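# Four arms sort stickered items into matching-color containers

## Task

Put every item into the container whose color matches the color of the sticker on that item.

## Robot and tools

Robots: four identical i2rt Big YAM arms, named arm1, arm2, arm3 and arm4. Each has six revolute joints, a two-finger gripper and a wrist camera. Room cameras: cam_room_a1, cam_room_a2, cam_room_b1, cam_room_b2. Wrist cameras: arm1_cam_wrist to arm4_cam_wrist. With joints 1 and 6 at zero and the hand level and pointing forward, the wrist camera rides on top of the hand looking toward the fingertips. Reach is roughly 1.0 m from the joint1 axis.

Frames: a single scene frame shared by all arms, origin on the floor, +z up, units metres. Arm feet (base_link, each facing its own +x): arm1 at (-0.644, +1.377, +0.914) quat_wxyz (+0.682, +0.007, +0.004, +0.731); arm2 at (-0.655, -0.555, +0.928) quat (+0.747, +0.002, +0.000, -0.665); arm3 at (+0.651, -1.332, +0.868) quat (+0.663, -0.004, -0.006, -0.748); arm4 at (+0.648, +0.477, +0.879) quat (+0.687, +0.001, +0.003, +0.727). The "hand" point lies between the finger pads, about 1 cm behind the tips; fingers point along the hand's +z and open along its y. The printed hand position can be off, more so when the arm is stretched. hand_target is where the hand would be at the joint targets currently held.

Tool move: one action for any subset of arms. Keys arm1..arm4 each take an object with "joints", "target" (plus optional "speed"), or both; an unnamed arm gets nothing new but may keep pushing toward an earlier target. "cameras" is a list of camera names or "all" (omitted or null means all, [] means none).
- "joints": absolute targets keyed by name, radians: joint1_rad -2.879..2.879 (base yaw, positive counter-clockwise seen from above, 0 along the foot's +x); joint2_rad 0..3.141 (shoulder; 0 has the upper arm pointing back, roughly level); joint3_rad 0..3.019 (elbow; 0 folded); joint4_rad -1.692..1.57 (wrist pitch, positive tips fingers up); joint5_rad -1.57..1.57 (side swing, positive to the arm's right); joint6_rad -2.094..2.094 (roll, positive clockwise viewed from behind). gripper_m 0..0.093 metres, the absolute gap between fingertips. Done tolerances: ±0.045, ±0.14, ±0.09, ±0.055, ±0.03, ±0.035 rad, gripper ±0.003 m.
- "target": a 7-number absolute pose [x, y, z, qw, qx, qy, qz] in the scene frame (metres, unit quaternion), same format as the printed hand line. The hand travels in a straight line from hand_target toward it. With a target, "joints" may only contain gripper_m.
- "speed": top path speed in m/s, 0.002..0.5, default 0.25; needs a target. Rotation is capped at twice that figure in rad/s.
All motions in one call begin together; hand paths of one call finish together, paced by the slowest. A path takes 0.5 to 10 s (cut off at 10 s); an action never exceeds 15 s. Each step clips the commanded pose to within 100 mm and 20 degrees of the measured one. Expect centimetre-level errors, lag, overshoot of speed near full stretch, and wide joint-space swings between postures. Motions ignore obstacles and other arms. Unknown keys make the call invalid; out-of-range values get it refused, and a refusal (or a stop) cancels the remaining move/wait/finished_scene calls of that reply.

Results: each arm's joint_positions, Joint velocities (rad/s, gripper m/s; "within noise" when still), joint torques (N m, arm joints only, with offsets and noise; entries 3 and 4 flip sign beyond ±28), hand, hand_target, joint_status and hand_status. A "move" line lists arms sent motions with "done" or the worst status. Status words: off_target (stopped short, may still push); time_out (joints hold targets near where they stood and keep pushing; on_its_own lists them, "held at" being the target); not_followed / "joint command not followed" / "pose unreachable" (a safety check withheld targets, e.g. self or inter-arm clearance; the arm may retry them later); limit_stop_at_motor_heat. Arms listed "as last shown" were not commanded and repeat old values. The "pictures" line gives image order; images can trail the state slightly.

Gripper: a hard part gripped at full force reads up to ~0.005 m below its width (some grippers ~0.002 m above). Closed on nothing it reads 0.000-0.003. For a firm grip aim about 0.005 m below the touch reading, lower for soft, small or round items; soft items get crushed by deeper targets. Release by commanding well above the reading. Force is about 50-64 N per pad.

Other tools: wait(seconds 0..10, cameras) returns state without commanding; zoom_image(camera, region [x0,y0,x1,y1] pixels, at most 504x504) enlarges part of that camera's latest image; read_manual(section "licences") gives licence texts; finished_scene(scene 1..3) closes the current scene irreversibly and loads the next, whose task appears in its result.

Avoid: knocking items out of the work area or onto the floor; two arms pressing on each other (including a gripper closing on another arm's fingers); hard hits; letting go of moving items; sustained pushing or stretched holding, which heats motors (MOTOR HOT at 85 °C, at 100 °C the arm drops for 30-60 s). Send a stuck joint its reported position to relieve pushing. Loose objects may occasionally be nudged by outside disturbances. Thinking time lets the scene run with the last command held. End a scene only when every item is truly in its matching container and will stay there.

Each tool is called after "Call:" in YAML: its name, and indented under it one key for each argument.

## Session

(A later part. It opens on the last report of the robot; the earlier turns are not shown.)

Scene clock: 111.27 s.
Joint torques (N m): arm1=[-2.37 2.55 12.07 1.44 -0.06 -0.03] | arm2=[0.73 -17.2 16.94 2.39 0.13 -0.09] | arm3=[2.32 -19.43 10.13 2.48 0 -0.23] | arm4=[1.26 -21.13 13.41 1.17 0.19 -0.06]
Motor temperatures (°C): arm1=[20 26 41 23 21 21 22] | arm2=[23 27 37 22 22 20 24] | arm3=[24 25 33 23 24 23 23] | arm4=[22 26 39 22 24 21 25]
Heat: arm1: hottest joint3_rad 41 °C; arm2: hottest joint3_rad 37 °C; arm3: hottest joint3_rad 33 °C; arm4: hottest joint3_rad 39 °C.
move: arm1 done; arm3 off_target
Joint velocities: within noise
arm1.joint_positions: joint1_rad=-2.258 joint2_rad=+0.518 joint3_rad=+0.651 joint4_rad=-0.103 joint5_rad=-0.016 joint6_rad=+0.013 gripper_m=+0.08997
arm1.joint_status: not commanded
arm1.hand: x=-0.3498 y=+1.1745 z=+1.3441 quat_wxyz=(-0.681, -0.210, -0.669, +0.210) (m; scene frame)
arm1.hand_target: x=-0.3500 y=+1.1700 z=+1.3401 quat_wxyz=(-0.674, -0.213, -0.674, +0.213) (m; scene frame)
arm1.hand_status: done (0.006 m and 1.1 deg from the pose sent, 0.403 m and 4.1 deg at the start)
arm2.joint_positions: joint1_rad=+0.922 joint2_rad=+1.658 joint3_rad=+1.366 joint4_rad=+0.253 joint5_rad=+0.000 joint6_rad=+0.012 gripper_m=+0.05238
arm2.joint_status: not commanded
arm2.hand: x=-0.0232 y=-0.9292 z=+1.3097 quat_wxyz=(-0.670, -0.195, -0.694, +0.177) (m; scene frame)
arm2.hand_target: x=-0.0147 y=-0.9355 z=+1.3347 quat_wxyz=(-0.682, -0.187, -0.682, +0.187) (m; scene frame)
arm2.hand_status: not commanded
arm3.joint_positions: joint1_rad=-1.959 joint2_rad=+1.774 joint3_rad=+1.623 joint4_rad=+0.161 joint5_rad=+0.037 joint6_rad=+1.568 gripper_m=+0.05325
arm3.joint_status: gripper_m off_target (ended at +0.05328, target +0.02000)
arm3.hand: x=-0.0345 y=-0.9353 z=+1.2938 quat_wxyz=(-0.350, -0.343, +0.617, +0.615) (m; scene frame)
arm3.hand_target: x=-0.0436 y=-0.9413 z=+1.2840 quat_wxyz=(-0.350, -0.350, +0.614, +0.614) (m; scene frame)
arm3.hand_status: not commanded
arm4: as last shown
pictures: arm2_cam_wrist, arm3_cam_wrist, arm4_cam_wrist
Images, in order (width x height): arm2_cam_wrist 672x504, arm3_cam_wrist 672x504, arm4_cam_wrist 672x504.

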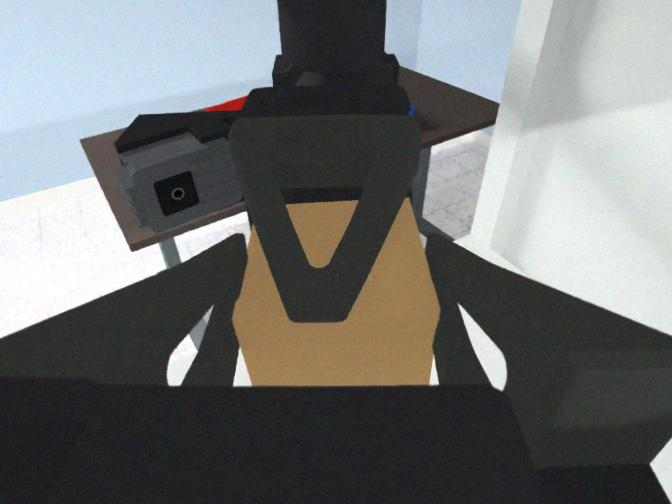

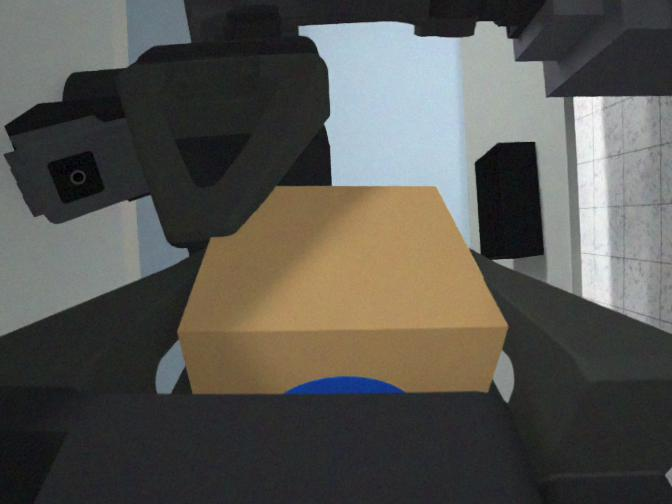

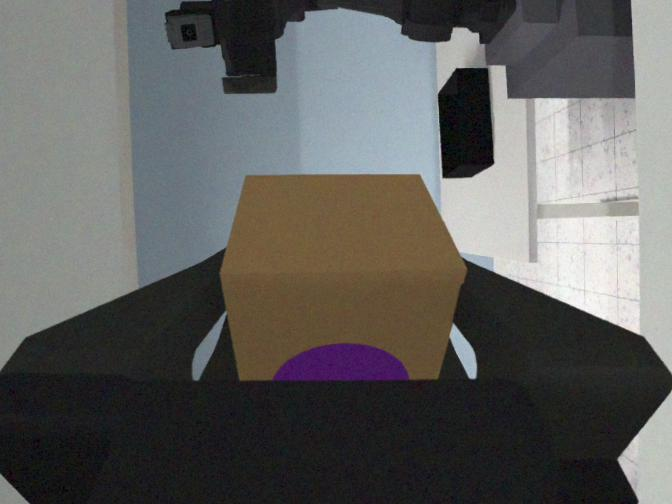

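Call:
move:
  arm2: {"joints":{"gripper_m":0.09}}
  arm4: {"target":[0.39,0.675,1.36,0.326,0.326,-0.627,-0.627],"speed":0.25}
  cameras: []

Call:
move:
  arm2: {"target":[-0.38,-0.73,1.36,0.682,0.187,0.682,-0.187],"speed":0.25}
  arm4: {"joints":{"joint1_rad":-1.25,"joint2_rad":1.0,"joint3_rad":1.4,"joint4_rad":-1.6,"joint5_rad":0,"joint6_rad":0}}
  cameras: []

Call:
move:
  arm3: {"target":[0.39,-1.17,1.37,0.35,0.35,-0.614,-0.614],"speed":0.25}
  arm4: {"target":[1.19,0.69,1.0,0,0,1,0],"speed":0.3}
  cameras: ["arm4_cam_wrist"]

Call:
move:
  arm3: {"joints":{"joint1_rad":1.1,"joint2_rad":1.0,"joint3_rad":1.4,"joint4_rad":-1.6,"joint5_rad":0,"joint6_rad":0}}
  cameras: []

Call:
move:
  arm3: {"target":[1.19,-1.7,1.0,0,0,1,0],"speed":0.3}
  cameras: ["arm3_cam_wrist","arm4_cam_wrist"]

Scene clock: 127.00 s.
Joint torques (N m): arm1=[-2.14 2.32 12.25 1.33 -0.04 -0.01] | arm2=[0.73 -17.26 16.94 2.4 0.13 -0.07] | arm3=[2.37 -19.9 10.09 2.52 0.01 -0.2] | arm4=[0.44 1.26 9.57 1.1 -0.03 -0.04]
Motor temperatures (°C): arm1=[20 25 38 23 21 21 22] | arm2=[23 27 41 22 22 20 24] | arm3=[24 26 32 23 24 23 24] | arm4=[22 27 39 22 24 21 26]
Heat: arm1: hottest joint3_rad 38 °C; arm2: hottest joint3_rad 41 °C; arm3: hottest joint3_rad 32 °C; arm4: hottest joint3_rad 39 °C.
move: arm2 done; arm4 done
Joint velocities: within noise
arm1: as last shown
arm1.hand_target: x=-0.3500 y=+1.1701 z=+1.3401 quat_wxyz=(-0.674, -0.213, -0.674, +0.213) (m; scene frame)
arm2.joint_positions: joint1_rad=+0.922 joint2_rad=+1.658 joint3_rad=+1.366 joint4_rad=+0.253 joint5_rad=+0.000 joint6_rad=+0.011 gripper_m=+0.08994
arm2.joint_status: all done
arm2.hand: x=-0.0232 y=-0.9292 z=+1.3097 quat_wxyz=(-0.670, -0.195, -0.694, +0.177) (m; scene frame)
arm2.hand_target: x=-0.0147 y=-0.9355 z=+1.3347 quat_wxyz=(-0.682, -0.187, -0.682, +0.187) (m; scene frame)
arm2.hand_status: not commanded
arm3.joint_positions: joint1_rad=-1.959 joint2_rad=+1.777 joint3_rad=+1.623 joint4_rad=+0.161 joint5_rad=+0.037 joint6_rad=+1.566 gripper_m=+0.05325
arm3.joint_status: not commanded
arm3.hand: x=-0.0353 y=-0.9349 z=+1.2911 quat_wxyz=(-0.348, -0.345, +0.618, +0.615) (m; scene frame)
arm3.hand_target: x=-0.0436 y=-0.9412 z=+1.2840 quat_wxyz=(-0.350, -0.350, +0.614, +0.614) (m; scene frame)
arm3.hand_status: not commanded
arm4.joint_positions: joint1_rad=+0.841 joint2_rad=+0.467 joint3_rad=+0.783 joint4_rad=-0.302 joint5_rad=-0.065 joint6_rad=+1.565 gripper_m=+0.04493
arm4.joint_status: not commanded
arm4.hand: x=+0.3911 y=+0.6719 z=+1.3634 quat_wxyz=(+0.329, +0.325, -0.622, -0.632) (m; scene frame)
arm4.hand_target: x=+0.3901 y=+0.6750 z=+1.3600 quat_wxyz=(+0.326, +0.326, -0.627, -0.628) (m; scene frame)
arm4.hand_status: done (0.005 m and 0.9 deg from the pose sent, 0.514 m and 1.0 deg at the start)
pictures: none
No camera images: "cameras" was empty.

Scene clock: 129.40 s.
Joint torques (N m): arm1=[-2.49 1.49 12.27 1.54 -0.1 -0.03] | arm2=[-0.03 0.5 10.82 1.95 -0.19 -0.03] | arm3=[2.26 -19.9 10.11 2.48 0 -0.22] | arm4=[0.62 -7.12 12.63 0.03 0.02 -0.07]
Motor temperatures (°C): arm1=[20 25 38 23 21 21 22] | arm2=[23 27 40 22 22 20 24] | arm3=[24 25 32 23 24 23 24] | arm4=[22 27 40 22 24 21 26]
Heat: arm1: hottest joint3_rad 38 °C; arm2: hottest joint3_rad 40 °C; arm3: hottest joint3_rad 32 °C; arm4: hottest joint3_rad 40 °C.
move: arm2 off_target; arm4 done
Joint velocities: within noise
arm1, arm3: as last shown
arm2.joint_positions: joint1_rad=+0.877 joint2_rad=+0.424 joint3_rad=+0.661 joint4_rad=-0.200 joint5_rad=-0.048 joint6_rad=+0.006 gripper_m=+0.08994
arm2.joint_status: not commanded
arm2.hand: x=-0.3821 y=-0.7258 z=+1.3748 quat_wxyz=(-0.696, -0.184, -0.669, +0.186) (m; scene frame)
arm2.hand_target: x=-0.3801 y=-0.7298 z=+1.3600 quat_wxyz=(-0.682, -0.187, -0.682, +0.187) (m; scene frame)
arm2.hand_status: off_target (0.016 m and 2.2 deg from the pose sent, 0.412 m and 2.5 deg at the start)
arm4.joint_positions: joint1_rad=-1.250 joint2_rad=+1.016 joint3_rad=+1.342 joint4_rad=-1.589 joint5_rad=+0.001 joint6_rad=+0.013 gripper_m=+0.04507
arm4.joint_status: all done
arm4.hand: x=+0.9439 y=+0.5945 z=+1.2534 quat_wxyz=(-0.148, +0.179, -0.972, -0.028) (m; scene frame)
arm4.hand_target: x=+0.9430 y=+0.5944 z=+1.2828 quat_wxyz=(-0.178, +0.184, -0.966, -0.033) (m; scene frame)
arm4.hand_status: not commanded
pictures: none
No camera images: "cameras" was empty.

Scene clock: 132.17 s.
Joint torques (N m): arm1=[-2.2 2.37 12.23 1.28 -0.02 -0.03] | arm2=[-0.15 0.5 10.82 1.98 -0.17 -0.02] | arm3=[0.21 1.67 9.65 1.69 -0.1 -0.2] | arm4=[0.38 -20.37 11.48 -0.14 0.04 0.17]
Motor temperatures (°C): arm1=[20 25 37 23 21 21 22] | arm2=[23 27 39 22 22 20 24] | arm3=[24 25 32 23 24 23 24] | arm4=[22 26 40 22 24 21 26]
Heat: arm1: hottest joint3_rad 37 °C; arm2: hottest joint3_rad 39 °C; arm3: hottest joint3_rad 32 °C; arm4: hottest joint3_rad 40 °C.
move: arm3 done; arm4 off_target
Joint velocities: within noise
arm1, arm2: as last shown
arm3.joint_positions: joint1_rad=-1.970 joint2_rad=+0.428 joint3_rad=+0.844 joint4_rad=-0.398 joint5_rad=+0.003 joint6_rad=+1.566 gripper_m=+0.05325
arm3.joint_status: not commanded
arm3.hand: x=+0.3896 y=-1.1744 z=+1.3729 quat_wxyz=(-0.357, -0.350, +0.610, +0.614) (m; scene frame)
arm3.hand_target: x=+0.3900 y=-1.1700 z=+1.3701 quat_wxyz=(-0.350, -0.350, +0.614, +0.614) (m; scene frame)
arm3.hand_status: done (0.005 m and 0.9 deg from the pose sent, 0.492 m and 0.8 deg at the start)
arm4.joint_positions: joint1_rad=-1.250 joint2_rad=+1.897 joint3_rad=+1.598 joint4_rad=-1.306 joint5_rad=+0.002 joint6_rad=+0.359 gripper_m=+0.04505
arm4.joint_status: not commanded
arm4.hand: x=+1.1731 y=+0.6849 z=+0.9849 quat_wxyz=(+0.018, +0.009, -1.000, +0.009) (m; scene frame)
arm4.hand_target: x=+1.1892 y=+0.6896 z=+1.0004 quat_wxyz=(+0.000, +0.000, -1.000, +0.000) (m; scene frame)
arm4.hand_status: off_target (0.023 m and 2.5 deg from the pose sent, 0.366 m and 27.0 deg at the start)
pictures: arm4_cam_wrist
Images, in order (width x height): arm4_cam_wrist 672x504.

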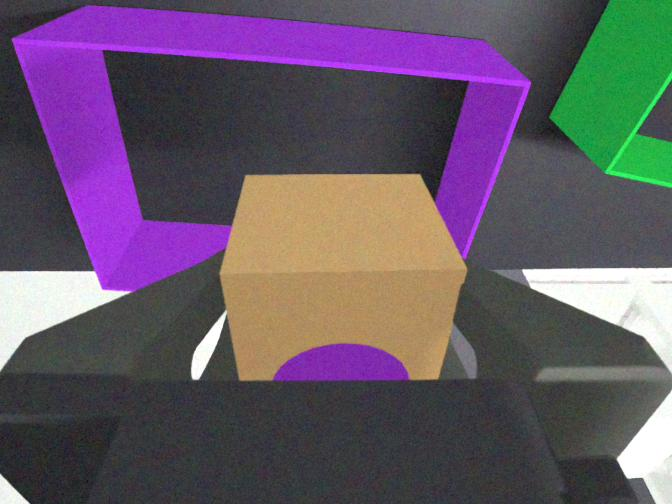

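Scene clock: 134.53 s.
Joint torques (N m): arm1=[-2.78 2.32 12.21 1.52 -0.07 -0.04] | arm2=[0.03 0.44 10.84 1.96 -0.18 -0.02] | arm3=[1.79 -6.89 14 0.35 0.11 -0.12] | arm4=[0.32 -21.01 11.62 -0.23 0.01 0.17]
Motor temperatures (°C): arm1=[20 25 37 23 21 21 22] | arm2=[23 27 39 22 22 20 24] | arm3=[24 25 32 23 24 23 24] | arm4=[22 27 40 22 24 21 26]
Heat: arm1: hottest joint3_rad 37 °C; arm2: hottest joint3_rad 39 °C; arm3: hottest joint3_rad 32 °C; arm4: hottest joint3_rad 40 °C.
move: arm3 done
Joint velocities: within noise
arm1, arm2, arm4: as last shown
arm3.joint_positions: joint1_rad=+1.092 joint2_rad=+1.013 joint3_rad=+1.341 joint4_rad=-1.593 joint5_rad=-0.002 joint6_rad=+0.006 gripper_m=+0.05348
arm3.joint_status: all done
arm3.hand: x=+0.9102 y=-1.5040 z=+1.2463 quat_wxyz=(-0.148, -0.294, -0.943, +0.050) (m; scene frame)
arm3.hand_target: x=+0.9119 y=-1.5021 z=+1.2757 quat_wxyz=(-0.179, -0.285, -0.940, +0.060) (m; scene frame)
arm3.hand_status: not commanded
arm4.joint_positions: joint1_rad=-1.250 joint2_rad=+1.897 joint3_rad=+1.598 joint4_rad=-1.306 joint5_rad=+0.002 joint6_rad=+0.360 gripper_m=+0.04505
pictures: none
No camera images: "cameras" was empty.

Scene clock: 136.87 s.
Joint torques (N m): arm1=[-3.02 2.37 12.26 1.39 -0.07 -0.05] | arm2=[-0.03 0.5 10.85 1.98 -0.18 -0.03] | arm3=[0.73 -24.94 13.05 -0.58 0.06 -0.11] | arm4=[0.44 -20.54 11.56 -0.18 0.01 0.2]
Motor temperatures (°C): arm1=[20 25 37 23 21 21 22] | arm2=[23 27 38 22 22 20 24] | arm3=[24 25 32 23 24 23 24] | arm4=[22 27 40 22 24 21 26]
Heat: arm1: hottest joint3_rad 37 °C; arm2: hottest joint3_rad 38 °C; arm3: hottest joint3_rad 32 °C; arm4: hottest joint3_rad 40 °C.
move: arm3 off_target
Joint velocities: within noise
arm1, arm2, arm4: as last shown
arm3.joint_positions: joint1_rad=+1.092 joint2_rad=+2.124 joint3_rad=+1.937 joint4_rad=-1.447 joint5_rad=-0.012 joint6_rad=-0.596 gripper_m=+0.05350
arm3.joint_status: not commanded
arm3.hand: x=+1.1789 y=-1.6891 z=+0.9739 quat_wxyz=(+0.022, -0.002, -1.000, -0.016) (m; scene frame)
arm3.hand_target: x=+1.1889 y=-1.6992 z=+1.0001 quat_wxyz=(+0.000, +0.000, -1.000, +0.000) (m; scene frame)
arm3.hand_status: off_target (0.030 m and 3.1 deg from the pose sent, 0.421 m and 38.8 deg at the start)
pictures: arm3_cam_wrist, arm4_cam_wrist
Images, in order (width x height): arm3_cam_wrist 672x504, arm4_cam_wrist 672x504.

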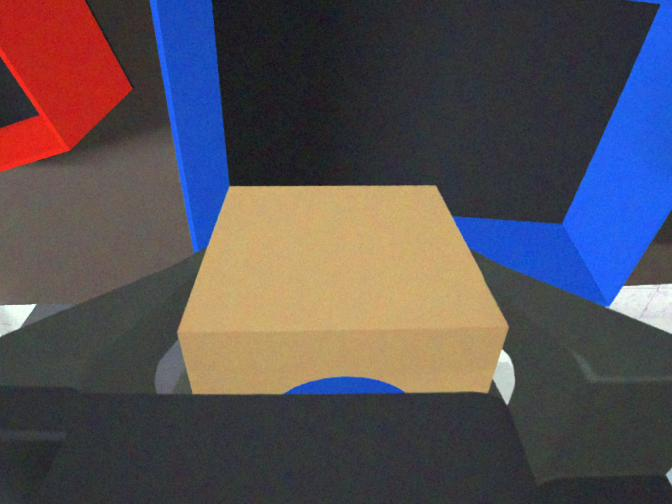

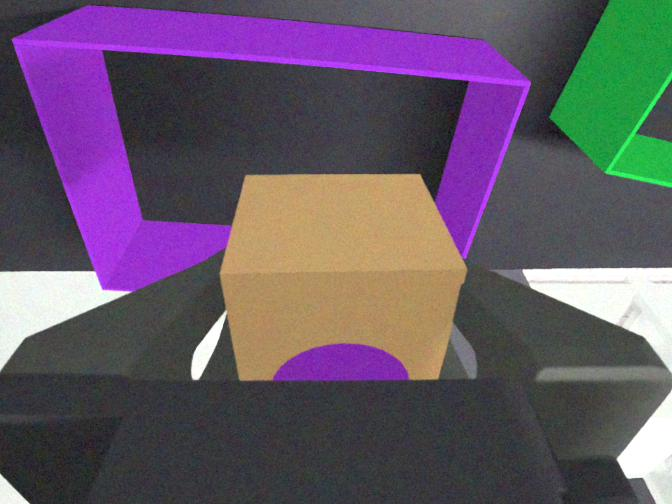

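Call:
move:
  arm3: {"target":[1.215,-1.738,0.875,0,0,1,0],"speed":0.3}
  arm4: {"target":[1.197,0.717,0.87,0,0,1,0],"speed":0.3}
  cameras: ["arm3_cam_wrist","arm4_cam_wrist"]

Scene clock: 145.73 s.
Joint torques (N m): arm1=[-3.08 2.55 12.22 1.42 -0.04 -0.04] | arm2=[0.03 0.32 10.85 1.94 -0.19 -0.02] | arm3=[0.21 -27.93 12.22 -0.05 0.04 -0.12] | arm4=[0.67 -23.18 7.98 0.39 0.01 0.2]
Motor temperatures (°C): arm1=[20 25 36 23 21 21 22] | arm2=[23 26 37 22 22 20 24] | arm3=[24 25 33 23 24 23 24] | arm4=[22 27 39 22 24 21 26]
Heat: arm1: hottest joint3_rad 36 °C; arm2: hottest joint3_rad 37 °C; arm3: hottest joint3_rad 33 °C; arm4: hottest joint3_rad 39 °C.
move: arm3 off_target; arm4 off_target
Joint velocities: within noise
arm1, arm2: as last shown
arm3.joint_positions: joint1_rad=+1.077 joint2_rad=+2.344 joint3_rad=+1.977 joint4_rad=-1.286 joint5_rad=-0.011 joint6_rad=-0.619 gripper_m=+0.05350
arm3.joint_status: not commanded
arm3.hand: x=+1.2002 y=-1.7180 z=+0.8454 quat_wxyz=(+0.030, +0.002, -0.999, -0.022) (m; scene frame)
arm3.hand_target: x=+1.2136 y=-1.7370 z=+0.8758 quat_wxyz=(+0.000, +0.000, -1.000, +0.000) (m; scene frame)
arm3.hand_status: off_target (0.039 m and 4.2 deg from the pose sent, 0.116 m and 3.1 deg at the start)
arm4.joint_positions: joint1_rad=-1.217 joint2_rad=+2.087 joint3_rad=+1.551 joint4_rad=-1.061 joint5_rad=+0.001 joint6_rad=+0.398 gripper_m=+0.04505
arm4.joint_status: not commanded
arm4.hand: x=+1.1885 y=+0.7119 z=+0.8609 quat_wxyz=(+0.015, +0.007, -1.000, +0.008) (m; scene frame)
arm4.hand_target: x=+1.1969 y=+0.7169 z=+0.8703 quat_wxyz=(+0.000, +0.000, -1.000, +0.000) (m; scene frame)
arm4.hand_status: off_target (0.013 m and 2.0 deg from the pose sent, 0.122 m and 2.5 deg at the start)
pictures: arm3_cam_wrist, arm4_cam_wrist
Images, in order (width x height): arm3_cam_wrist 672x504, arm4_cam_wrist 672x504.

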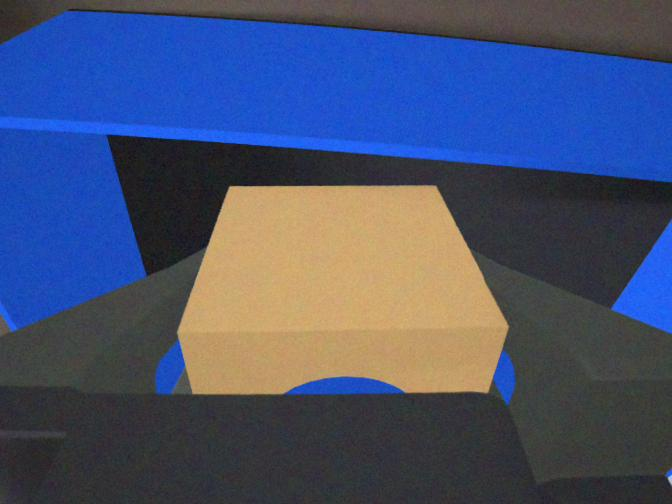

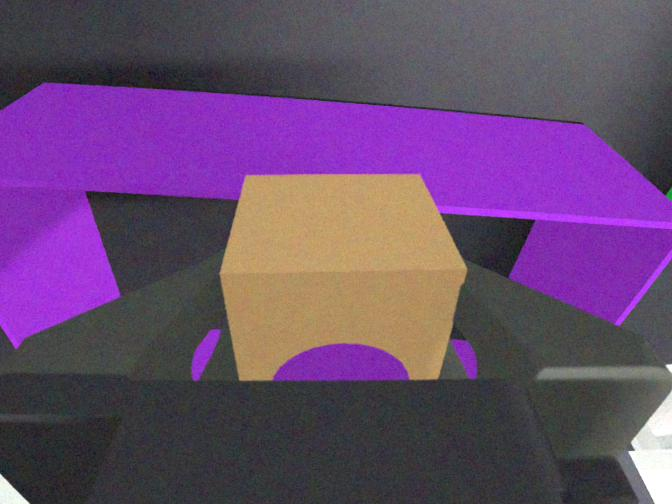

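Call:
move:
  arm3: {"target":[1.21,-1.738,0.815,0,0,1,0],"speed":0.2}
  arm4: {"target":[1.18,0.717,0.79,0,0,1,0],"speed":0.2}
  cameras: ["arm3_cam_wrist","arm4_cam_wrist"]

Scene clock: 151.07 s.
Joint torques (N m): arm1=[-2.67 2.61 12.18 1.47 -0.06 -0.01] | arm2=[0.09 0.44 10.85 1.98 -0.18 -0.03] | arm3=[0.21 -25.29 7.86 0.39 -0.03 -0.13] | arm4=[1.38 -17.44 5.65 0.8 0.05 0.18]
Motor temperatures (°C): arm1=[20 25 36 23 21 21 22] | arm2=[23 26 36 22 22 20 24] | arm3=[24 26 32 23 24 23 24] | arm4=[22 27 39 22 24 21 26]
Heat: arm1: hottest joint3_rad 36 °C; arm2: hottest joint3_rad 36 °C; arm3: hottest joint3_rad 32 °C; arm4: hottest joint3_rad 39 °C.
move: arm3 off_target; arm4 off_target
Joint velocities: within noise
arm1, arm2: as last shown
arm3.joint_positions: joint1_rad=+1.074 joint2_rad=+2.370 joint3_rad=+1.969 joint4_rad=-1.173 joint5_rad=-0.011 joint6_rad=-0.622 gripper_m=+0.05351
arm3.joint_status: not commanded
arm3.hand: x=+1.2155 y=-1.7315 z=+0.8244 quat_wxyz=(-0.002, +0.002, -1.000, +0.002) (m; scene frame)
arm3.hand_target: x=+1.2099 y=-1.7378 z=+0.8151 quat_wxyz=(+0.000, +0.000, -1.000, +0.000) (m; scene frame)
arm3.hand_status: off_target (0.013 m and 0.4 deg from the pose sent, 0.038 m and 4.2 deg at the start)
arm4.joint_positions: joint1_rad=-1.213 joint2_rad=+2.101 joint3_rad=+1.477 joint4_rad=-0.887 joint5_rad=+0.001 joint6_rad=+0.408 gripper_m=+0.04505
arm4.joint_status: not commanded
arm4.hand: x=+1.1941 y=+0.7169 z=+0.8301 quat_wxyz=(-0.025, +0.003, -1.000, -0.010) (m; scene frame)
arm4.hand_target: x=+1.1783 y=+0.7158 z=+0.7919 quat_wxyz=(+0.000, +0.000, -1.000, +0.000) (m; scene frame)
arm4.hand_status: off_target (0.042 m and 3.2 deg from the pose sent, 0.071 m and 2.1 deg at the start)
pictures: arm3_cam_wrist, arm4_cam_wrist
Images, in order (width x height): arm3_cam_wrist 672x504, arm4_cam_wrist 672x504.

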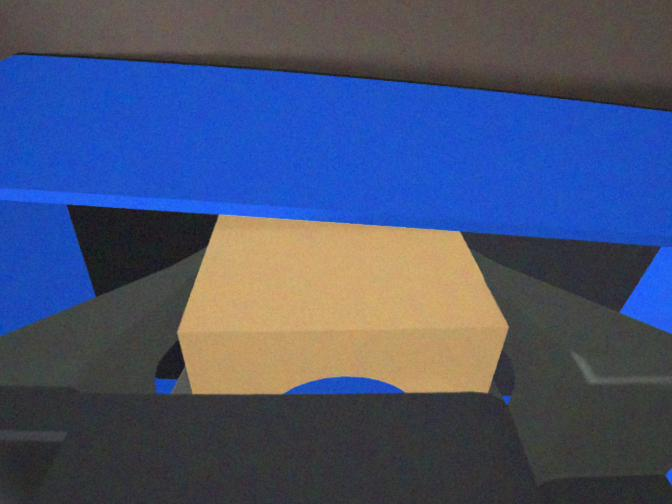

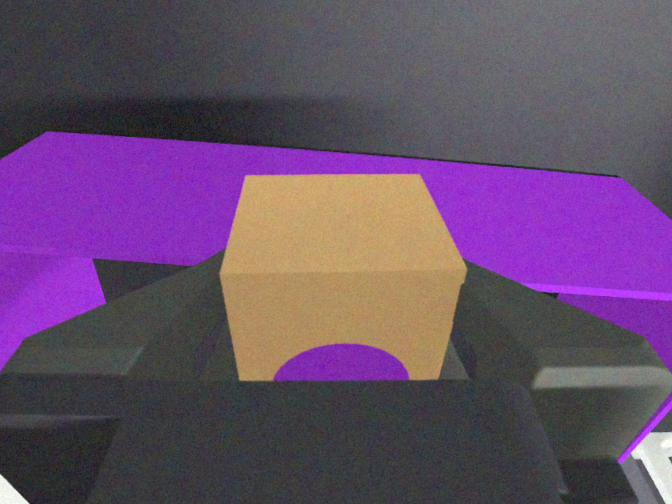

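Call:
move:
  arm3: {"target":[1.195,-1.738,0.88,0,0,1,0],"speed":0.2}
  arm4: {"target":[1.185,0.717,0.9,0,0,1,0],"speed":0.2}
  cameras: []

Call:
move:
  arm3: {"target":[1.18,-1.738,0.86,0,0,1,0],"speed":0.2}
  arm4: {"target":[1.15,0.717,0.87,0,0,1,0],"speed":0.2}
  cameras: ["arm3_cam_wrist","arm4_cam_wrist"]

Scene clock: 158.40 s.
Joint torques (N m): arm1=[-2.73 2.43 12.25 1.33 -0.06 -0.04] | arm2=[-0.03 0.44 10.84 1.96 -0.17 -0.02] | arm3=[0.15 -26.52 8.4 -0.4 -0.02 -0.12] | arm4=[1.32 -22.18 9.8 -0.43 0.07 0.14]
Motor temperatures (°C): arm1=[20 24 36 23 21 21 22] | arm2=[23 26 35 22 22 20 24] | arm3=[24 26 32 23 24 23 24] | arm4=[22 26 38 22 24 21 26]
Heat: arm1: hottest joint3_rad 36 °C; arm2: hottest joint3_rad 35 °C; arm3: hottest joint3_rad 32 °C; arm4: hottest joint3_rad 38 °C.
move: arm3 done; arm4 off_target
Joint velocities: within noise
arm1.joint_positions: joint1_rad=-2.258 joint2_rad=+0.518 joint3_rad=+0.651 joint4_rad=-0.103 joint5_rad=-0.016 joint6_rad=+0.013 gripper_m=+0.08997
arm1.joint_status: not commanded
arm1.hand: x=-0.3498 y=+1.1745 z=+1.3441 quat_wxyz=(-0.681, -0.210, -0.669, +0.210) (m; scene frame)
arm1.hand_target: x=-0.3500 y=+1.1701 z=+1.3401 quat_wxyz=(-0.674, -0.213, -0.674, +0.213) (m; scene frame)
arm1.hand_status: not commanded
arm2: as last shown
arm3.joint_positions: joint1_rad=+1.061 joint2_rad=+2.286 joint3_rad=+1.952 joint4_rad=-1.246 joint5_rad=-0.011 joint6_rad=-0.636 gripper_m=+0.05351
arm3.joint_status: not commanded
arm3.hand: x=+1.2008 y=-1.7315 z=+0.8746 quat_wxyz=(+0.000, +0.003, -1.000, +0.000) (m; scene frame)
arm3.hand_target: x=+1.1949 y=-1.7380 z=+0.8798 quat_wxyz=(+0.000, +0.000, -1.000, +0.000) (m; scene frame)
arm3.hand_status: done (0.010 m and 0.3 deg from the pose sent, 0.060 m and 0.4 deg at the start)
arm4.joint_positions: joint1_rad=-1.212 joint2_rad=+2.020 joint3_rad=+1.507 joint4_rad=-1.083 joint5_rad=+0.001 joint6_rad=+0.410 gripper_m=+0.04505
arm4.joint_status: not commanded
arm4.hand: x=+1.1734 y=+0.7082 z=+0.8845 quat_wxyz=(+0.014, +0.002, -1.000, +0.007) (m; scene frame)
arm4.hand_target: x=+1.1845 y=+0.7168 z=+0.9002 quat_wxyz=(+0.000, +0.000, -1.000, +0.000) (m; scene frame)
arm4.hand_status: off_target (0.021 m and 1.8 deg from the pose sent, 0.070 m and 3.2 deg at the start)
pictures: none
No camera images: "cameras" was empty.

Scene clock: 159.43 s.
Joint torques (N m): arm1=[-2.43 2.49 12.22 1.48 -0.05 0.03] | arm2=[0.03 0.38 10.84 1.94 -0.18 -0.03] | arm3=[0.09 -27.28 7.86 0.29 0.01 -0.11] | arm4=[1.08 -23.41 7.19 0.36 0.04 0.18]
Motor temperatures (°C): arm1=[20 24 36 23 21 21 22] | arm2=[23 26 35 22 22 20 23] | arm3=[24 27 32 23 24 23 24] | arm4=[22 26 38 22 24 21 26]
Heat: arm1: hottest joint3_rad 36 °C; arm2: hottest joint3_rad 35 °C; arm3: hottest joint3_rad 32 °C; arm4: hottest joint3_rad 38 °C.
move: arm3 off_target; arm4 off_target
Joint velocities: within noise
arm1, arm2: as last shown
arm3.joint_positions: joint1_rad=+1.047 joint2_rad=+2.286 joint3_rad=+1.874 joint4_rad=-1.197 joint5_rad=-0.011 joint6_rad=-0.649 gripper_m=+0.05351
arm3.joint_status: not commanded
arm3.hand: x=+1.1810 y=-1.7287 z=+0.8472 quat_wxyz=(+0.011, +0.002, -1.000, -0.009) (m; scene frame)
arm3.hand_target: x=+1.1798 y=-1.7379 z=+0.8599 quat_wxyz=(+0.000, +0.000, -1.000, +0.000) (m; scene frame)
arm3.hand_status: off_target (0.016 m and 1.7 deg from the pose sent, 0.026 m and 0.3 deg at the start)
arm4.joint_positions: joint1_rad=-1.184 joint2_rad=+2.008 joint3_rad=+1.394 joint4_rad=-0.994 joint5_rad=+0.001 joint6_rad=+0.432 gripper_m=+0.04505
arm4.joint_status: not commanded
arm4.hand: x=+1.1418 y=+0.7111 z=+0.8550 quat_wxyz=(+0.019, +0.006, -1.000, +0.010) (m; scene frame)
arm4.hand_target: x=+1.1498 y=+0.7168 z=+0.8701 quat_wxyz=(+0.000, +0.000, -1.000, +0.000) (m; scene frame)
arm4.hand_status: off_target (0.018 m and 2.6 deg from the pose sent, 0.029 m and 1.8 deg at the start)
pictures: arm3_cam_wrist, arm4_cam_wrist
Images, in order (width x height): arm3_cam_wrist 672x504, arm4_cam_wrist 672x504.

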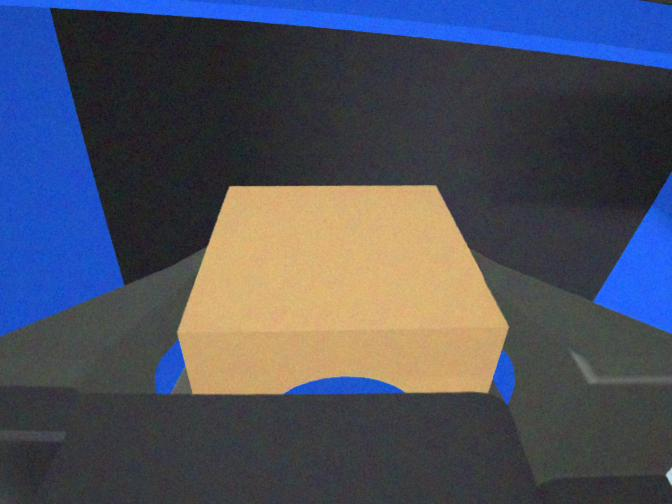

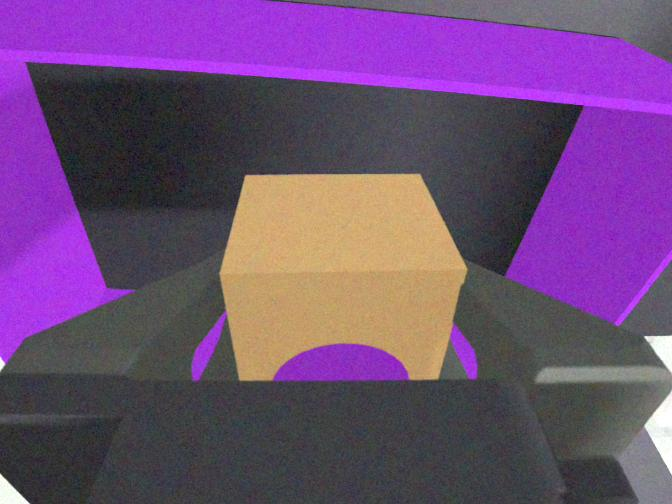

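Call:
move:
  arm3: {"target":[1.187,-1.738,0.79,0,0,1,0],"speed":0.15}
  arm4: {"target":[1.158,0.717,0.79,0,0,1,0],"speed":0.15}
  cameras: ["arm3_cam_wrist","arm4_cam_wrist"]

Scene clock: 163.33 s.
Joint torques (N m): arm1=[-2.14 2.2 12.18 1.5 -0.1 -0.03] | arm2=[0.09 0.5 10.85 1.95 -0.18 -0.03] | arm3=[0.79 -25.52 7.62 0.27 -0.02 -0.04] | arm4=[0.67 -17.08 6.26 1.01 0.1 0.11]
Motor temperatures (°C): arm1=[20 24 36 23 21 21 22] | arm2=[23 26 35 22 22 20 23] | arm3=[24 27 32 23 24 23 24] | arm4=[22 26 37 22 24 21 26]
Heat: arm1: hottest joint3_rad 36 °C; arm2: hottest joint3_rad 35 °C; arm3: hottest joint3_rad 32 °C; arm4: hottest joint3_rad 37 °C.
move: arm3 done; arm4 off_target
Joint velocities: within noise
arm1: as last shown
arm2.joint_positions: joint1_rad=+0.877 joint2_rad=+0.424 joint3_rad=+0.661 joint4_rad=-0.200 joint5_rad=-0.048 joint6_rad=+0.006 gripper_m=+0.08994
arm2.joint_status: not commanded
arm2.hand: x=-0.3821 y=-0.7258 z=+1.3748 quat_wxyz=(-0.696, -0.184, -0.669, +0.186) (m; scene frame)
arm2.hand_target: x=-0.3801 y=-0.7298 z=+1.3600 quat_wxyz=(-0.682, -0.187, -0.682, +0.187) (m; scene frame)
arm2.hand_status: not commanded
arm3.joint_positions: joint1_rad=+1.047 joint2_rad=+2.365 joint3_rad=+1.863 joint4_rad=-1.084 joint5_rad=-0.011 joint6_rad=-0.650 gripper_m=+0.05351
arm3.joint_status: not commanded
arm3.hand: x=+1.1878 y=-1.7345 z=+0.7915 quat_wxyz=(+0.002, +0.002, -1.000, -0.002) (m; scene frame)
arm3.hand_target: x=+1.1869 y=-1.7380 z=+0.7901 quat_wxyz=(+0.000, +0.000, -1.000, +0.000) (m; scene frame)
arm3.hand_status: done (0.004 m and 0.5 deg from the pose sent, 0.058 m and 1.7 deg at the start)
arm4.joint_positions: joint1_rad=-1.183 joint2_rad=+2.072 joint3_rad=+1.389 joint4_rad=-0.857 joint5_rad=+0.000 joint6_rad=+0.433 gripper_m=+0.04452
arm4.joint_status: not commanded
arm4.hand: x=+1.1600 y=+0.7205 z=+0.8191 quat_wxyz=(-0.012, +0.006, -1.000, -0.005) (m; scene frame)
arm4.hand_target: x=+1.1567 y=+0.7165 z=+0.7910 quat_wxyz=(+0.000, +0.000, -1.000, +0.000) (m; scene frame)
arm4.hand_status: off_target (0.029 m and 1.6 deg from the pose sent, 0.067 m and 2.6 deg at the start)
pictures: arm3_cam_wrist, arm4_cam_wrist
Images, in order (width x height): arm3_cam_wrist 672x504, arm4_cam_wrist 672x504.

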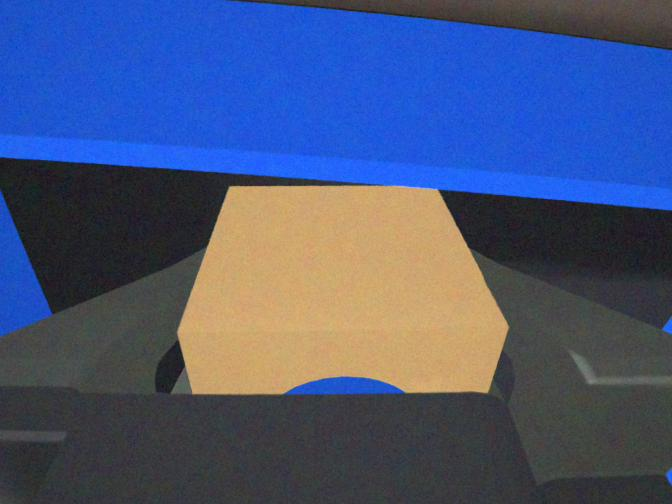

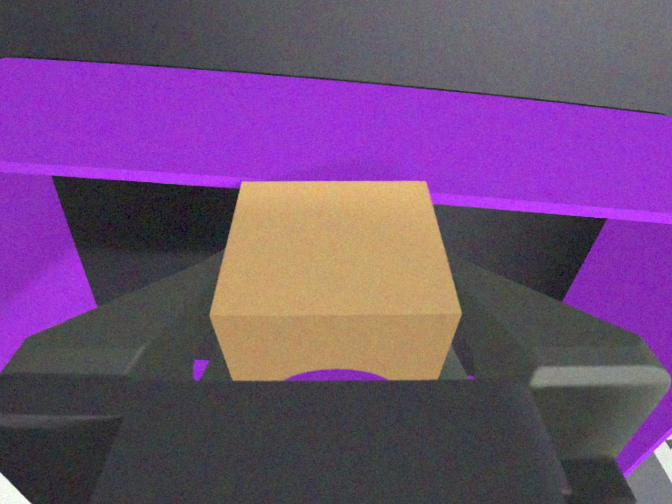

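Call:
move:
  arm3: {"target":[1.178,-1.738,0.768,0,0,1,0],"speed":0.12}
  arm4: {"target":[1.15,0.717,0.9,0,0,1,0],"speed":0.2}
  cameras: ["arm3_cam_wrist"]

Call:
move:
  arm4: {"target":[1.135,0.717,0.85,0,0,1,0],"speed":0.2}
  cameras: ["arm4_cam_wrist"]

Scene clock: 178.43 s.
Joint torques (N m): arm1=[-2.73 2.08 12.18 1.52 -0.01 0] | arm2=[-0.03 0.56 10.84 1.94 -0.19 -0.02] | arm3=[0.26 -24.12 7.23 0.39 -0.02 -0.12] | arm4=[1.03 -20.25 9.57 -0.4 0.08 0.14]
Motor temperatures (°C): arm1=[20 24 35 23 21 21 22] | arm2=[23 25 34 22 22 20 23] | arm3=[24 28 31 23 24 23 24] | arm4=[22 26 35 22 24 21 26]
Heat: arm1: hottest joint3_rad 35 °C; arm2: hottest joint3_rad 34 °C; arm3: hottest joint3_rad 31 °C; arm4: hottest joint3_rad 35 °C.
move: arm3 off_target; arm4 off_target
Joint velocities: within noise
arm1, arm2: as last shown
arm3.joint_positions: joint1_rad=+1.047 joint2_rad=+2.365 joint3_rad=+1.826 joint4_rad=-1.031 joint5_rad=-0.011 joint6_rad=-0.650 gripper_m=+0.05351
arm3.joint_status: not commanded
arm3.hand: x=+1.1853 y=-1.7328 z=+0.7792 quat_wxyz=(-0.004, +0.003, -1.000, +0.003) (m; scene frame)
arm3.hand_target: x=+1.1779 y=-1.7378 z=+0.7682 quat_wxyz=(+0.000, +0.000, -1.000, +0.000) (m; scene frame)
arm3.hand_status: off_target (0.014 m and 0.6 deg from the pose sent, 0.026 m and 0.4 deg at the start)
arm4.joint_positions: joint1_rad=-1.183 joint2_rad=+1.938 joint3_rad=+1.390 joint4_rad=-1.037 joint5_rad=+0.000 joint6_rad=+0.435 gripper_m=+0.04450
arm4.joint_status: not commanded
arm4.hand: x=+1.1392 y=+0.7106 z=+0.8908 quat_wxyz=(+0.009, +0.004, -1.000, +0.005) (m; scene frame)
arm4.hand_target: x=+1.1497 y=+0.7169 z=+0.9001 quat_wxyz=(+0.000, +0.000, -1.000, +0.000) (m; scene frame)
arm4.hand_status: off_target (0.016 m and 1.2 deg from the pose sent, 0.082 m and 1.6 deg at the start)
pictures: arm3_cam_wrist
Images, in order (width x height): arm3_cam_wrist 672x504.

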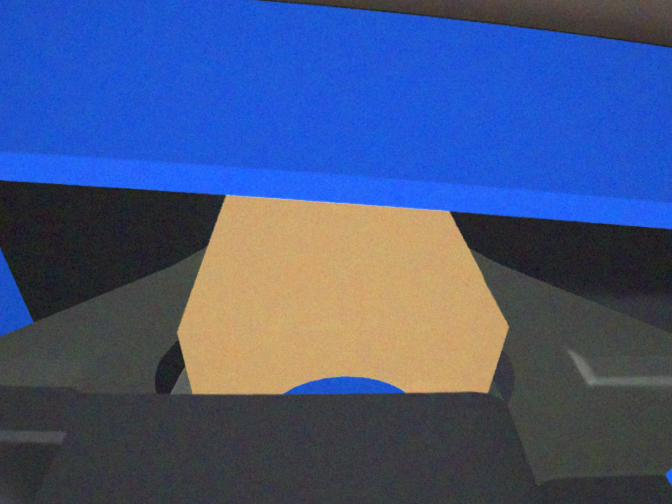

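Scene clock: 179.47 s.
Joint torques (N m): arm1=[-3.14 2.67 11.99 1.33 -0.04 -0.01] | arm2=[-0.09 0.44 10.81 1.92 -0.18 -0.03] | arm3=[0.21 -24.23 7.21 0.36 -0.02 -0.12] | arm4=[1.73 -18.9 6.9 0.47 0.06 0.15]
Motor temperatures (°C): arm1=[20 24 35 23 21 21 22] | arm2=[23 25 34 22 22 20 23] | arm3=[24 28 31 23 24 23 24] | arm4=[22 26 35 22 24 21 26]
Heat: arm1: hottest joint3_rad 35 °C; arm2: hottest joint3_rad 34 °C; arm3: hottest joint3_rad 31 °C; arm4: hottest joint3_rad 35 °C.
move: arm4 done
Joint velocities: within noise
arm1, arm2, arm3: as last shown
arm4.joint_positions: joint1_rad=-1.177 joint2_rad=+1.968 joint3_rad=+1.335 joint4_rad=-0.931 joint5_rad=+0.000 joint6_rad=+0.444 gripper_m=+0.04450
arm4.joint_status: not commanded
arm4.hand: x=+1.1345 y=+0.7123 z=+0.8577 quat_wxyz=(-0.001, +0.003, -1.000, +0.000) (m; scene frame)
arm4.hand_target: x=+1.1349 y=+0.7170 z=+0.8501 quat_wxyz=(+0.000, +0.000, -1.000, +0.000) (m; scene frame)
arm4.hand_status: done (0.009 m and 0.4 deg from the pose sent, 0.042 m and 1.2 deg at the start)
pictures: arm4_cam_wrist
Images, in order (width x height): arm4_cam_wrist 672x504.

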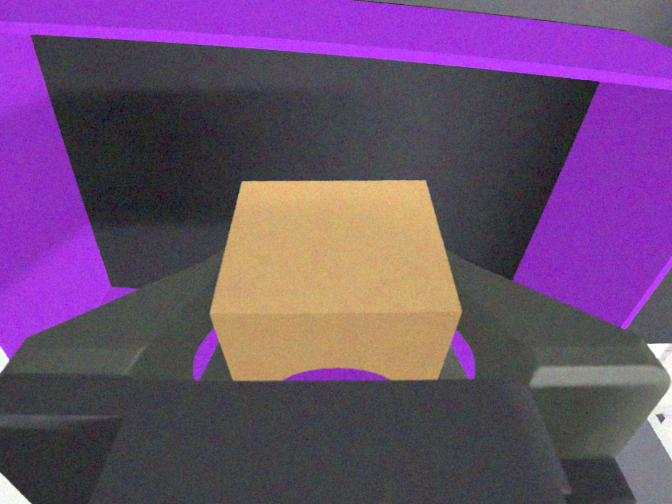

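Call:
move:
  arm3: {"target":[1.175,-1.738,0.75,0,0,1,0],"speed":0.1}
  arm4: {"target":[1.137,0.717,0.785,0,0,1,0],"speed":0.12}
  cameras: ["arm3_cam_wrist","arm4_cam_wrist"]

Scene clock: 183.50 s.
Joint torques (N m): arm1=[-2.55 2.96 12.26 1.37 -0.05 -0.04] | arm2=[0.09 0.5 10.85 1.96 -0.19 -0.03] | arm3=[-0.09 -24.29 7.15 0.36 -0.01 -0.11] | arm4=[1.38 -19.31 6.17 0.46 0.09 0.15]
Motor temperatures (°C): arm1=[20 24 35 23 21 21 22] | arm2=[23 25 33 22 22 20 23] | arm3=[24 29 31 23 24 23 24] | arm4=[22 26 35 22 24 21 26]
Heat: arm1: hottest joint3_rad 35 °C; arm2: hottest joint3_rad 33 °C; arm3: hottest joint3_rad 31 °C; arm4: hottest joint3_rad 35 °C.
move: arm3 off_target; arm4 done
Joint velocities: within noise
arm1, arm2: as last shown
arm3.joint_positions: joint1_rad=+1.047 joint2_rad=+2.387 joint3_rad=+1.813 joint4_rad=-0.997 joint5_rad=-0.011 joint6_rad=-0.652 gripper_m=+0.05351
arm3.joint_status: not commanded
arm3.hand: x=+1.1833 y=-1.7315 z=+0.7607 quat_wxyz=(-0.004, +0.004, -1.000, +0.003) (m; scene frame)
arm3.hand_target: x=+1.1750 y=-1.7378 z=+0.7503 quat_wxyz=(+0.000, +0.000, -1.000, +0.000) (m; scene frame)
arm3.hand_status: off_target (0.015 m and 0.7 deg from the pose sent, 0.031 m and 0.6 deg at the start)
arm4.joint_positions: joint1_rad=-1.177 joint2_rad=+2.088 joint3_rad=+1.319 joint4_rad=-0.799 joint5_rad=+0.000 joint6_rad=+0.444 gripper_m=+0.04450
arm4.joint_status: not commanded
arm4.hand: x=+1.1366 y=+0.7132 z=+0.7906 quat_wxyz=(+0.001, +0.003, -1.000, +0.001) (m; scene frame)
arm4.hand_target: x=+1.1370 y=+0.7170 z=+0.7851 quat_wxyz=(+0.000, +0.000, -1.000, +0.000) (m; scene frame)
arm4.hand_status: done (0.007 m and 0.4 deg from the pose sent, 0.073 m and 0.4 deg at the start)
pictures: arm3_cam_wrist, arm4_cam_wrist
Images, in order (width x height): arm3_cam_wrist 672x504, arm4_cam_wrist 672x504.

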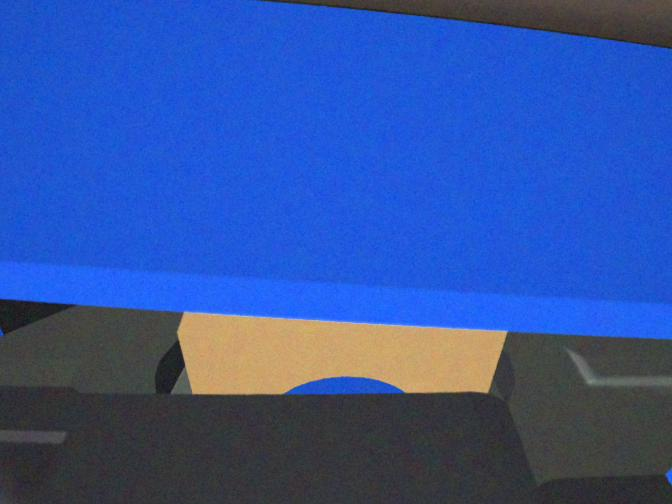

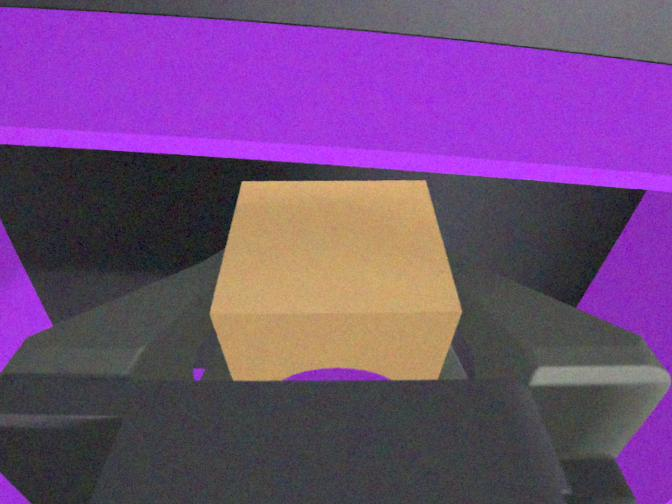

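Call:
move:
  arm3: {"joints":{"gripper_m":0.085}}
  arm4: {"target":[1.137,0.717,0.757,0,0,1,0],"speed":0.08}
  cameras: ["arm4_cam_wrist"]

Call:
move:
  arm3: {"target":[1.175,-1.73,1.0,0,0,1,0],"speed":0.2}
  arm4: {"joints":{"gripper_m":0.08}}
  cameras: ["arm3_cam_wrist","arm4_cam_wrist"]

Call:
move:
  arm4: {"target":[1.135,0.717,1.0,0,0,1,0],"speed":0.2}
  cameras: ["arm4_cam_wrist"]

Scene clock: 188.17 s.
Joint torques (N m): arm1=[-2.73 2.37 12.12 1.32 -0.05 -0.06] | arm2=[-0.03 0.32 10.84 1.92 -0.18 -0.03] | arm3=[-0.09 -24.18 7.09 0.35 -0.01 -0.11] | arm4=[0.85 -19.96 5.68 0.4 0.08 0.17]
Motor temperatures (°C): arm1=[20 24 35 23 21 21 22] | arm2=[23 25 33 22 22 20 23] | arm3=[24 29 30 23 24 23 24] | arm4=[22 26 35 22 24 21 26]
Heat: arm1: hottest joint3_rad 35 °C; arm2: hottest joint3_rad 33 °C; arm3: hottest joint3_rad 30 °C; arm4: hottest joint3_rad 35 °C.
move: arm3 done; arm4 off_target
Joint velocities: within noise
arm1, arm2: as last shown
arm3.joint_positions: joint1_rad=+1.047 joint2_rad=+2.387 joint3_rad=+1.813 joint4_rad=-0.997 joint5_rad=-0.011 joint6_rad=-0.653 gripper_m=+0.08496
arm3.joint_status: all done
arm3.hand: x=+1.1833 y=-1.7315 z=+0.7607 quat_wxyz=(-0.004, +0.004, -1.000, +0.003) (m; scene frame)
arm3.hand_target: x=+1.1750 y=-1.7377 z=+0.7503 quat_wxyz=(+0.000, +0.000, -1.000, +0.000) (m; scene frame)
arm3.hand_status: not commanded
arm4.joint_positions: joint1_rad=-1.177 joint2_rad=+2.132 joint3_rad=+1.319 joint4_rad=-0.745 joint5_rad=+0.000 joint6_rad=+0.444 gripper_m=+0.04450
arm4.joint_status: not commanded
arm4.hand: x=+1.1393 y=+0.7145 z=+0.7674 quat_wxyz=(-0.003, +0.003, -1.000, -0.001) (m; scene frame)
arm4.hand_target: x=+1.1369 y=+0.7170 z=+0.7573 quat_wxyz=(+0.000, +0.000, -1.000, +0.000) (m; scene frame)
arm4.hand_status: off_target (0.011 m and 0.5 deg from the pose sent, 0.034 m and 0.4 deg at the start)
pictures: arm4_cam_wrist
Images, in order (width x height): arm4_cam_wrist 672x504.

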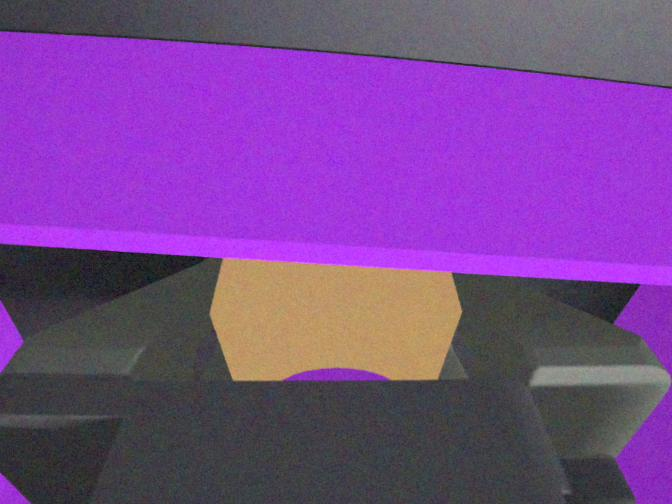

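Scene clock: 190.13 s.
Joint torques (N m): arm1=[-2.2 2.67 12.3 1.14 -0.05 -0.04] | arm2=[-0.03 0.38 10.81 1.95 -0.18 -0.03] | arm3=[0.44 -24.06 12.19 -0.47 0 -0.07] | arm4=[1.08 -19.19 5.68 0.39 0.09 0.15]
Motor temperatures (°C): arm1=[20 24 35 23 21 21 22] | arm2=[23 25 33 22 22 20 23] | arm3=[24 29 31 23 24 23 24] | arm4=[22 26 35 22 24 21 26]
Heat: arm1: hottest joint3_rad 35 °C; arm2: hottest joint3_rad 33 °C; arm3: hottest joint3_rad 31 °C; arm4: hottest joint3_rad 35 °C.
move: arm3 off_target; arm4 done
Joint velocities: within noise
arm1, arm2: as last shown
arm3.joint_positions: joint1_rad=+1.047 joint2_rad=+2.133 joint3_rad=+1.981 joint4_rad=-1.461 joint5_rad=-0.011 joint6_rad=-0.653 gripper_m=+0.08496
arm3.joint_status: not commanded
arm3.hand: x=+1.1699 y=-1.7185 z=+0.9848 quat_wxyz=(+0.013, +0.004, -1.000, -0.010) (m; scene frame)
arm3.hand_target: x=+1.1745 y=-1.7296 z=+1.0000 quat_wxyz=(+0.000, +0.000, -1.000, +0.000) (m; scene frame)
arm3.hand_status: off_target (0.020 m and 1.9 deg from the pose sent, 0.240 m and 0.7 deg at the start)
arm4.joint_positions: joint1_rad=-1.177 joint2_rad=+2.132 joint3_rad=+1.319 joint4_rad=-0.745 joint5_rad=+0.000 joint6_rad=+0.445 gripper_m=+0.07991
arm4.joint_status: all done
arm4.hand: x=+1.1393 y=+0.7145 z=+0.7674 quat_wxyz=(-0.003, +0.003, -1.000, -0.001) (m; scene frame)
arm4.hand_target: x=+1.1369 y=+0.7170 z=+0.7573 quat_wxyz=(+0.000, +0.000, -1.000, +0.000) (m; scene frame)
arm4.hand_status: not commanded
pictures: arm3_cam_wrist, arm4_cam_wrist
Images, in order (width x height): arm3_cam_wrist 672x504, arm4_cam_wrist 672x504.

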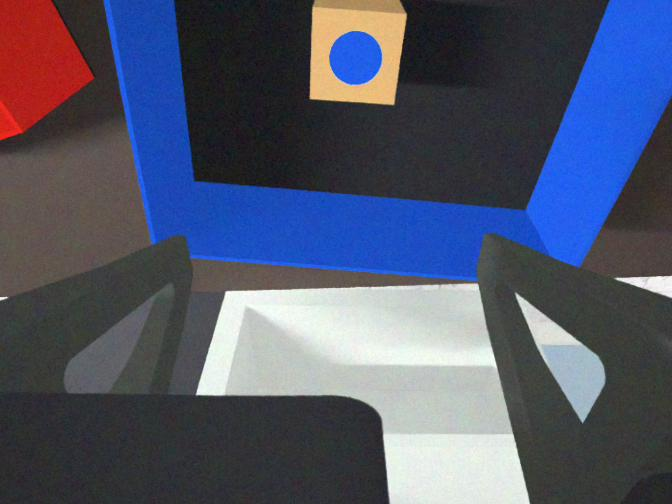

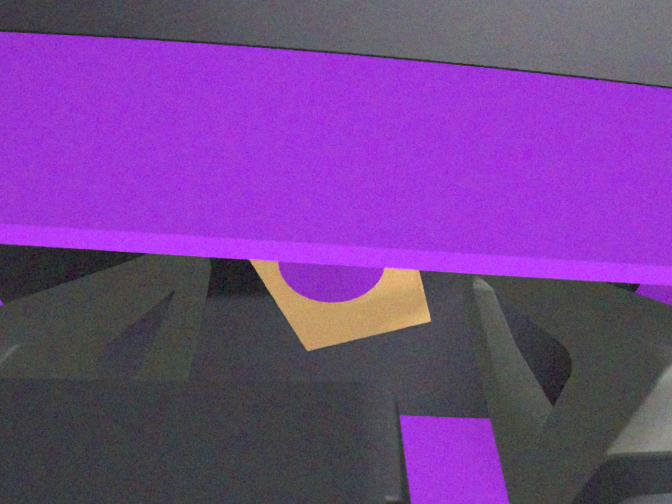

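Scene clock: 192.03 s.
Joint torques (N m): arm1=[-2.9 2.14 12.21 1.63 -0.04 0.02] | arm2=[-0.03 0.38 10.84 1.95 -0.18 -0.02] | arm3=[0.38 -24.35 12.23 -0.51 -0.01 -0.07] | arm4=[1.2 -19.37 10.35 -0.38 0.07 0.17]
Motor temperatures (°C): arm1=[20 24 35 23 21 21 22] | arm2=[23 25 33 22 22 20 23] | arm3=[24 29 31 23 24 23 24] | arm4=[22 26 35 22 24 21 26]
Heat: arm1: hottest joint3_rad 35 °C; arm2: hottest joint3_rad 33 °C; arm3: hottest joint3_rad 31 °C; arm4: hottest joint3_rad 35 °C.
move: arm4 off_target
Joint velocities: within noise
arm1.joint_positions: joint1_rad=-2.258 joint2_rad=+0.518 joint3_rad=+0.651 joint4_rad=-0.103 joint5_rad=-0.016 joint6_rad=+0.013 gripper_m=+0.08997
arm1.joint_status: not commanded
arm1.hand: x=-0.3498 y=+1.1745 z=+1.3441 quat_wxyz=(-0.681, -0.210, -0.669, +0.210) (m; scene frame)
arm1.hand_target: x=-0.3500 y=+1.1701 z=+1.3401 quat_wxyz=(-0.674, -0.213, -0.674, +0.213) (m; scene frame)
arm1.hand_status: not commanded
arm2, arm3: as last shown
arm4.joint_positions: joint1_rad=-1.177 joint2_rad=+1.805 joint3_rad=+1.466 joint4_rad=-1.252 joint5_rad=+0.000 joint6_rad=+0.445 gripper_m=+0.07991
arm4.joint_status: not commanded
arm4.hand: x=+1.1265 y=+0.7085 z=+0.9865 quat_wxyz=(+0.011, +0.003, -1.000, +0.006) (m; scene frame)
arm4.hand_target: x=+1.1345 y=+0.7168 z=+1.0000 quat_wxyz=(+0.000, +0.000, -1.000, +0.000) (m; scene frame)
arm4.hand_status: off_target (0.018 m and 1.5 deg from the pose sent, 0.233 m and 0.5 deg at the start)
pictures: arm4_cam_wrist
Images, in order (width x height): arm4_cam_wrist 672x504.

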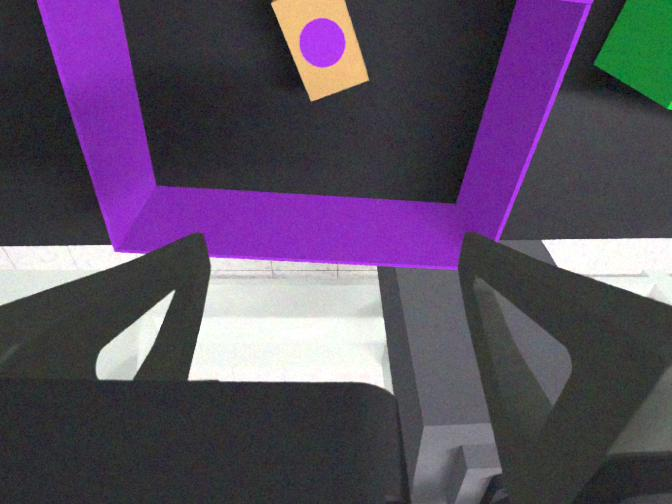

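Call:
finished_scene:
  scene: 3

The scene is finished: the task was done.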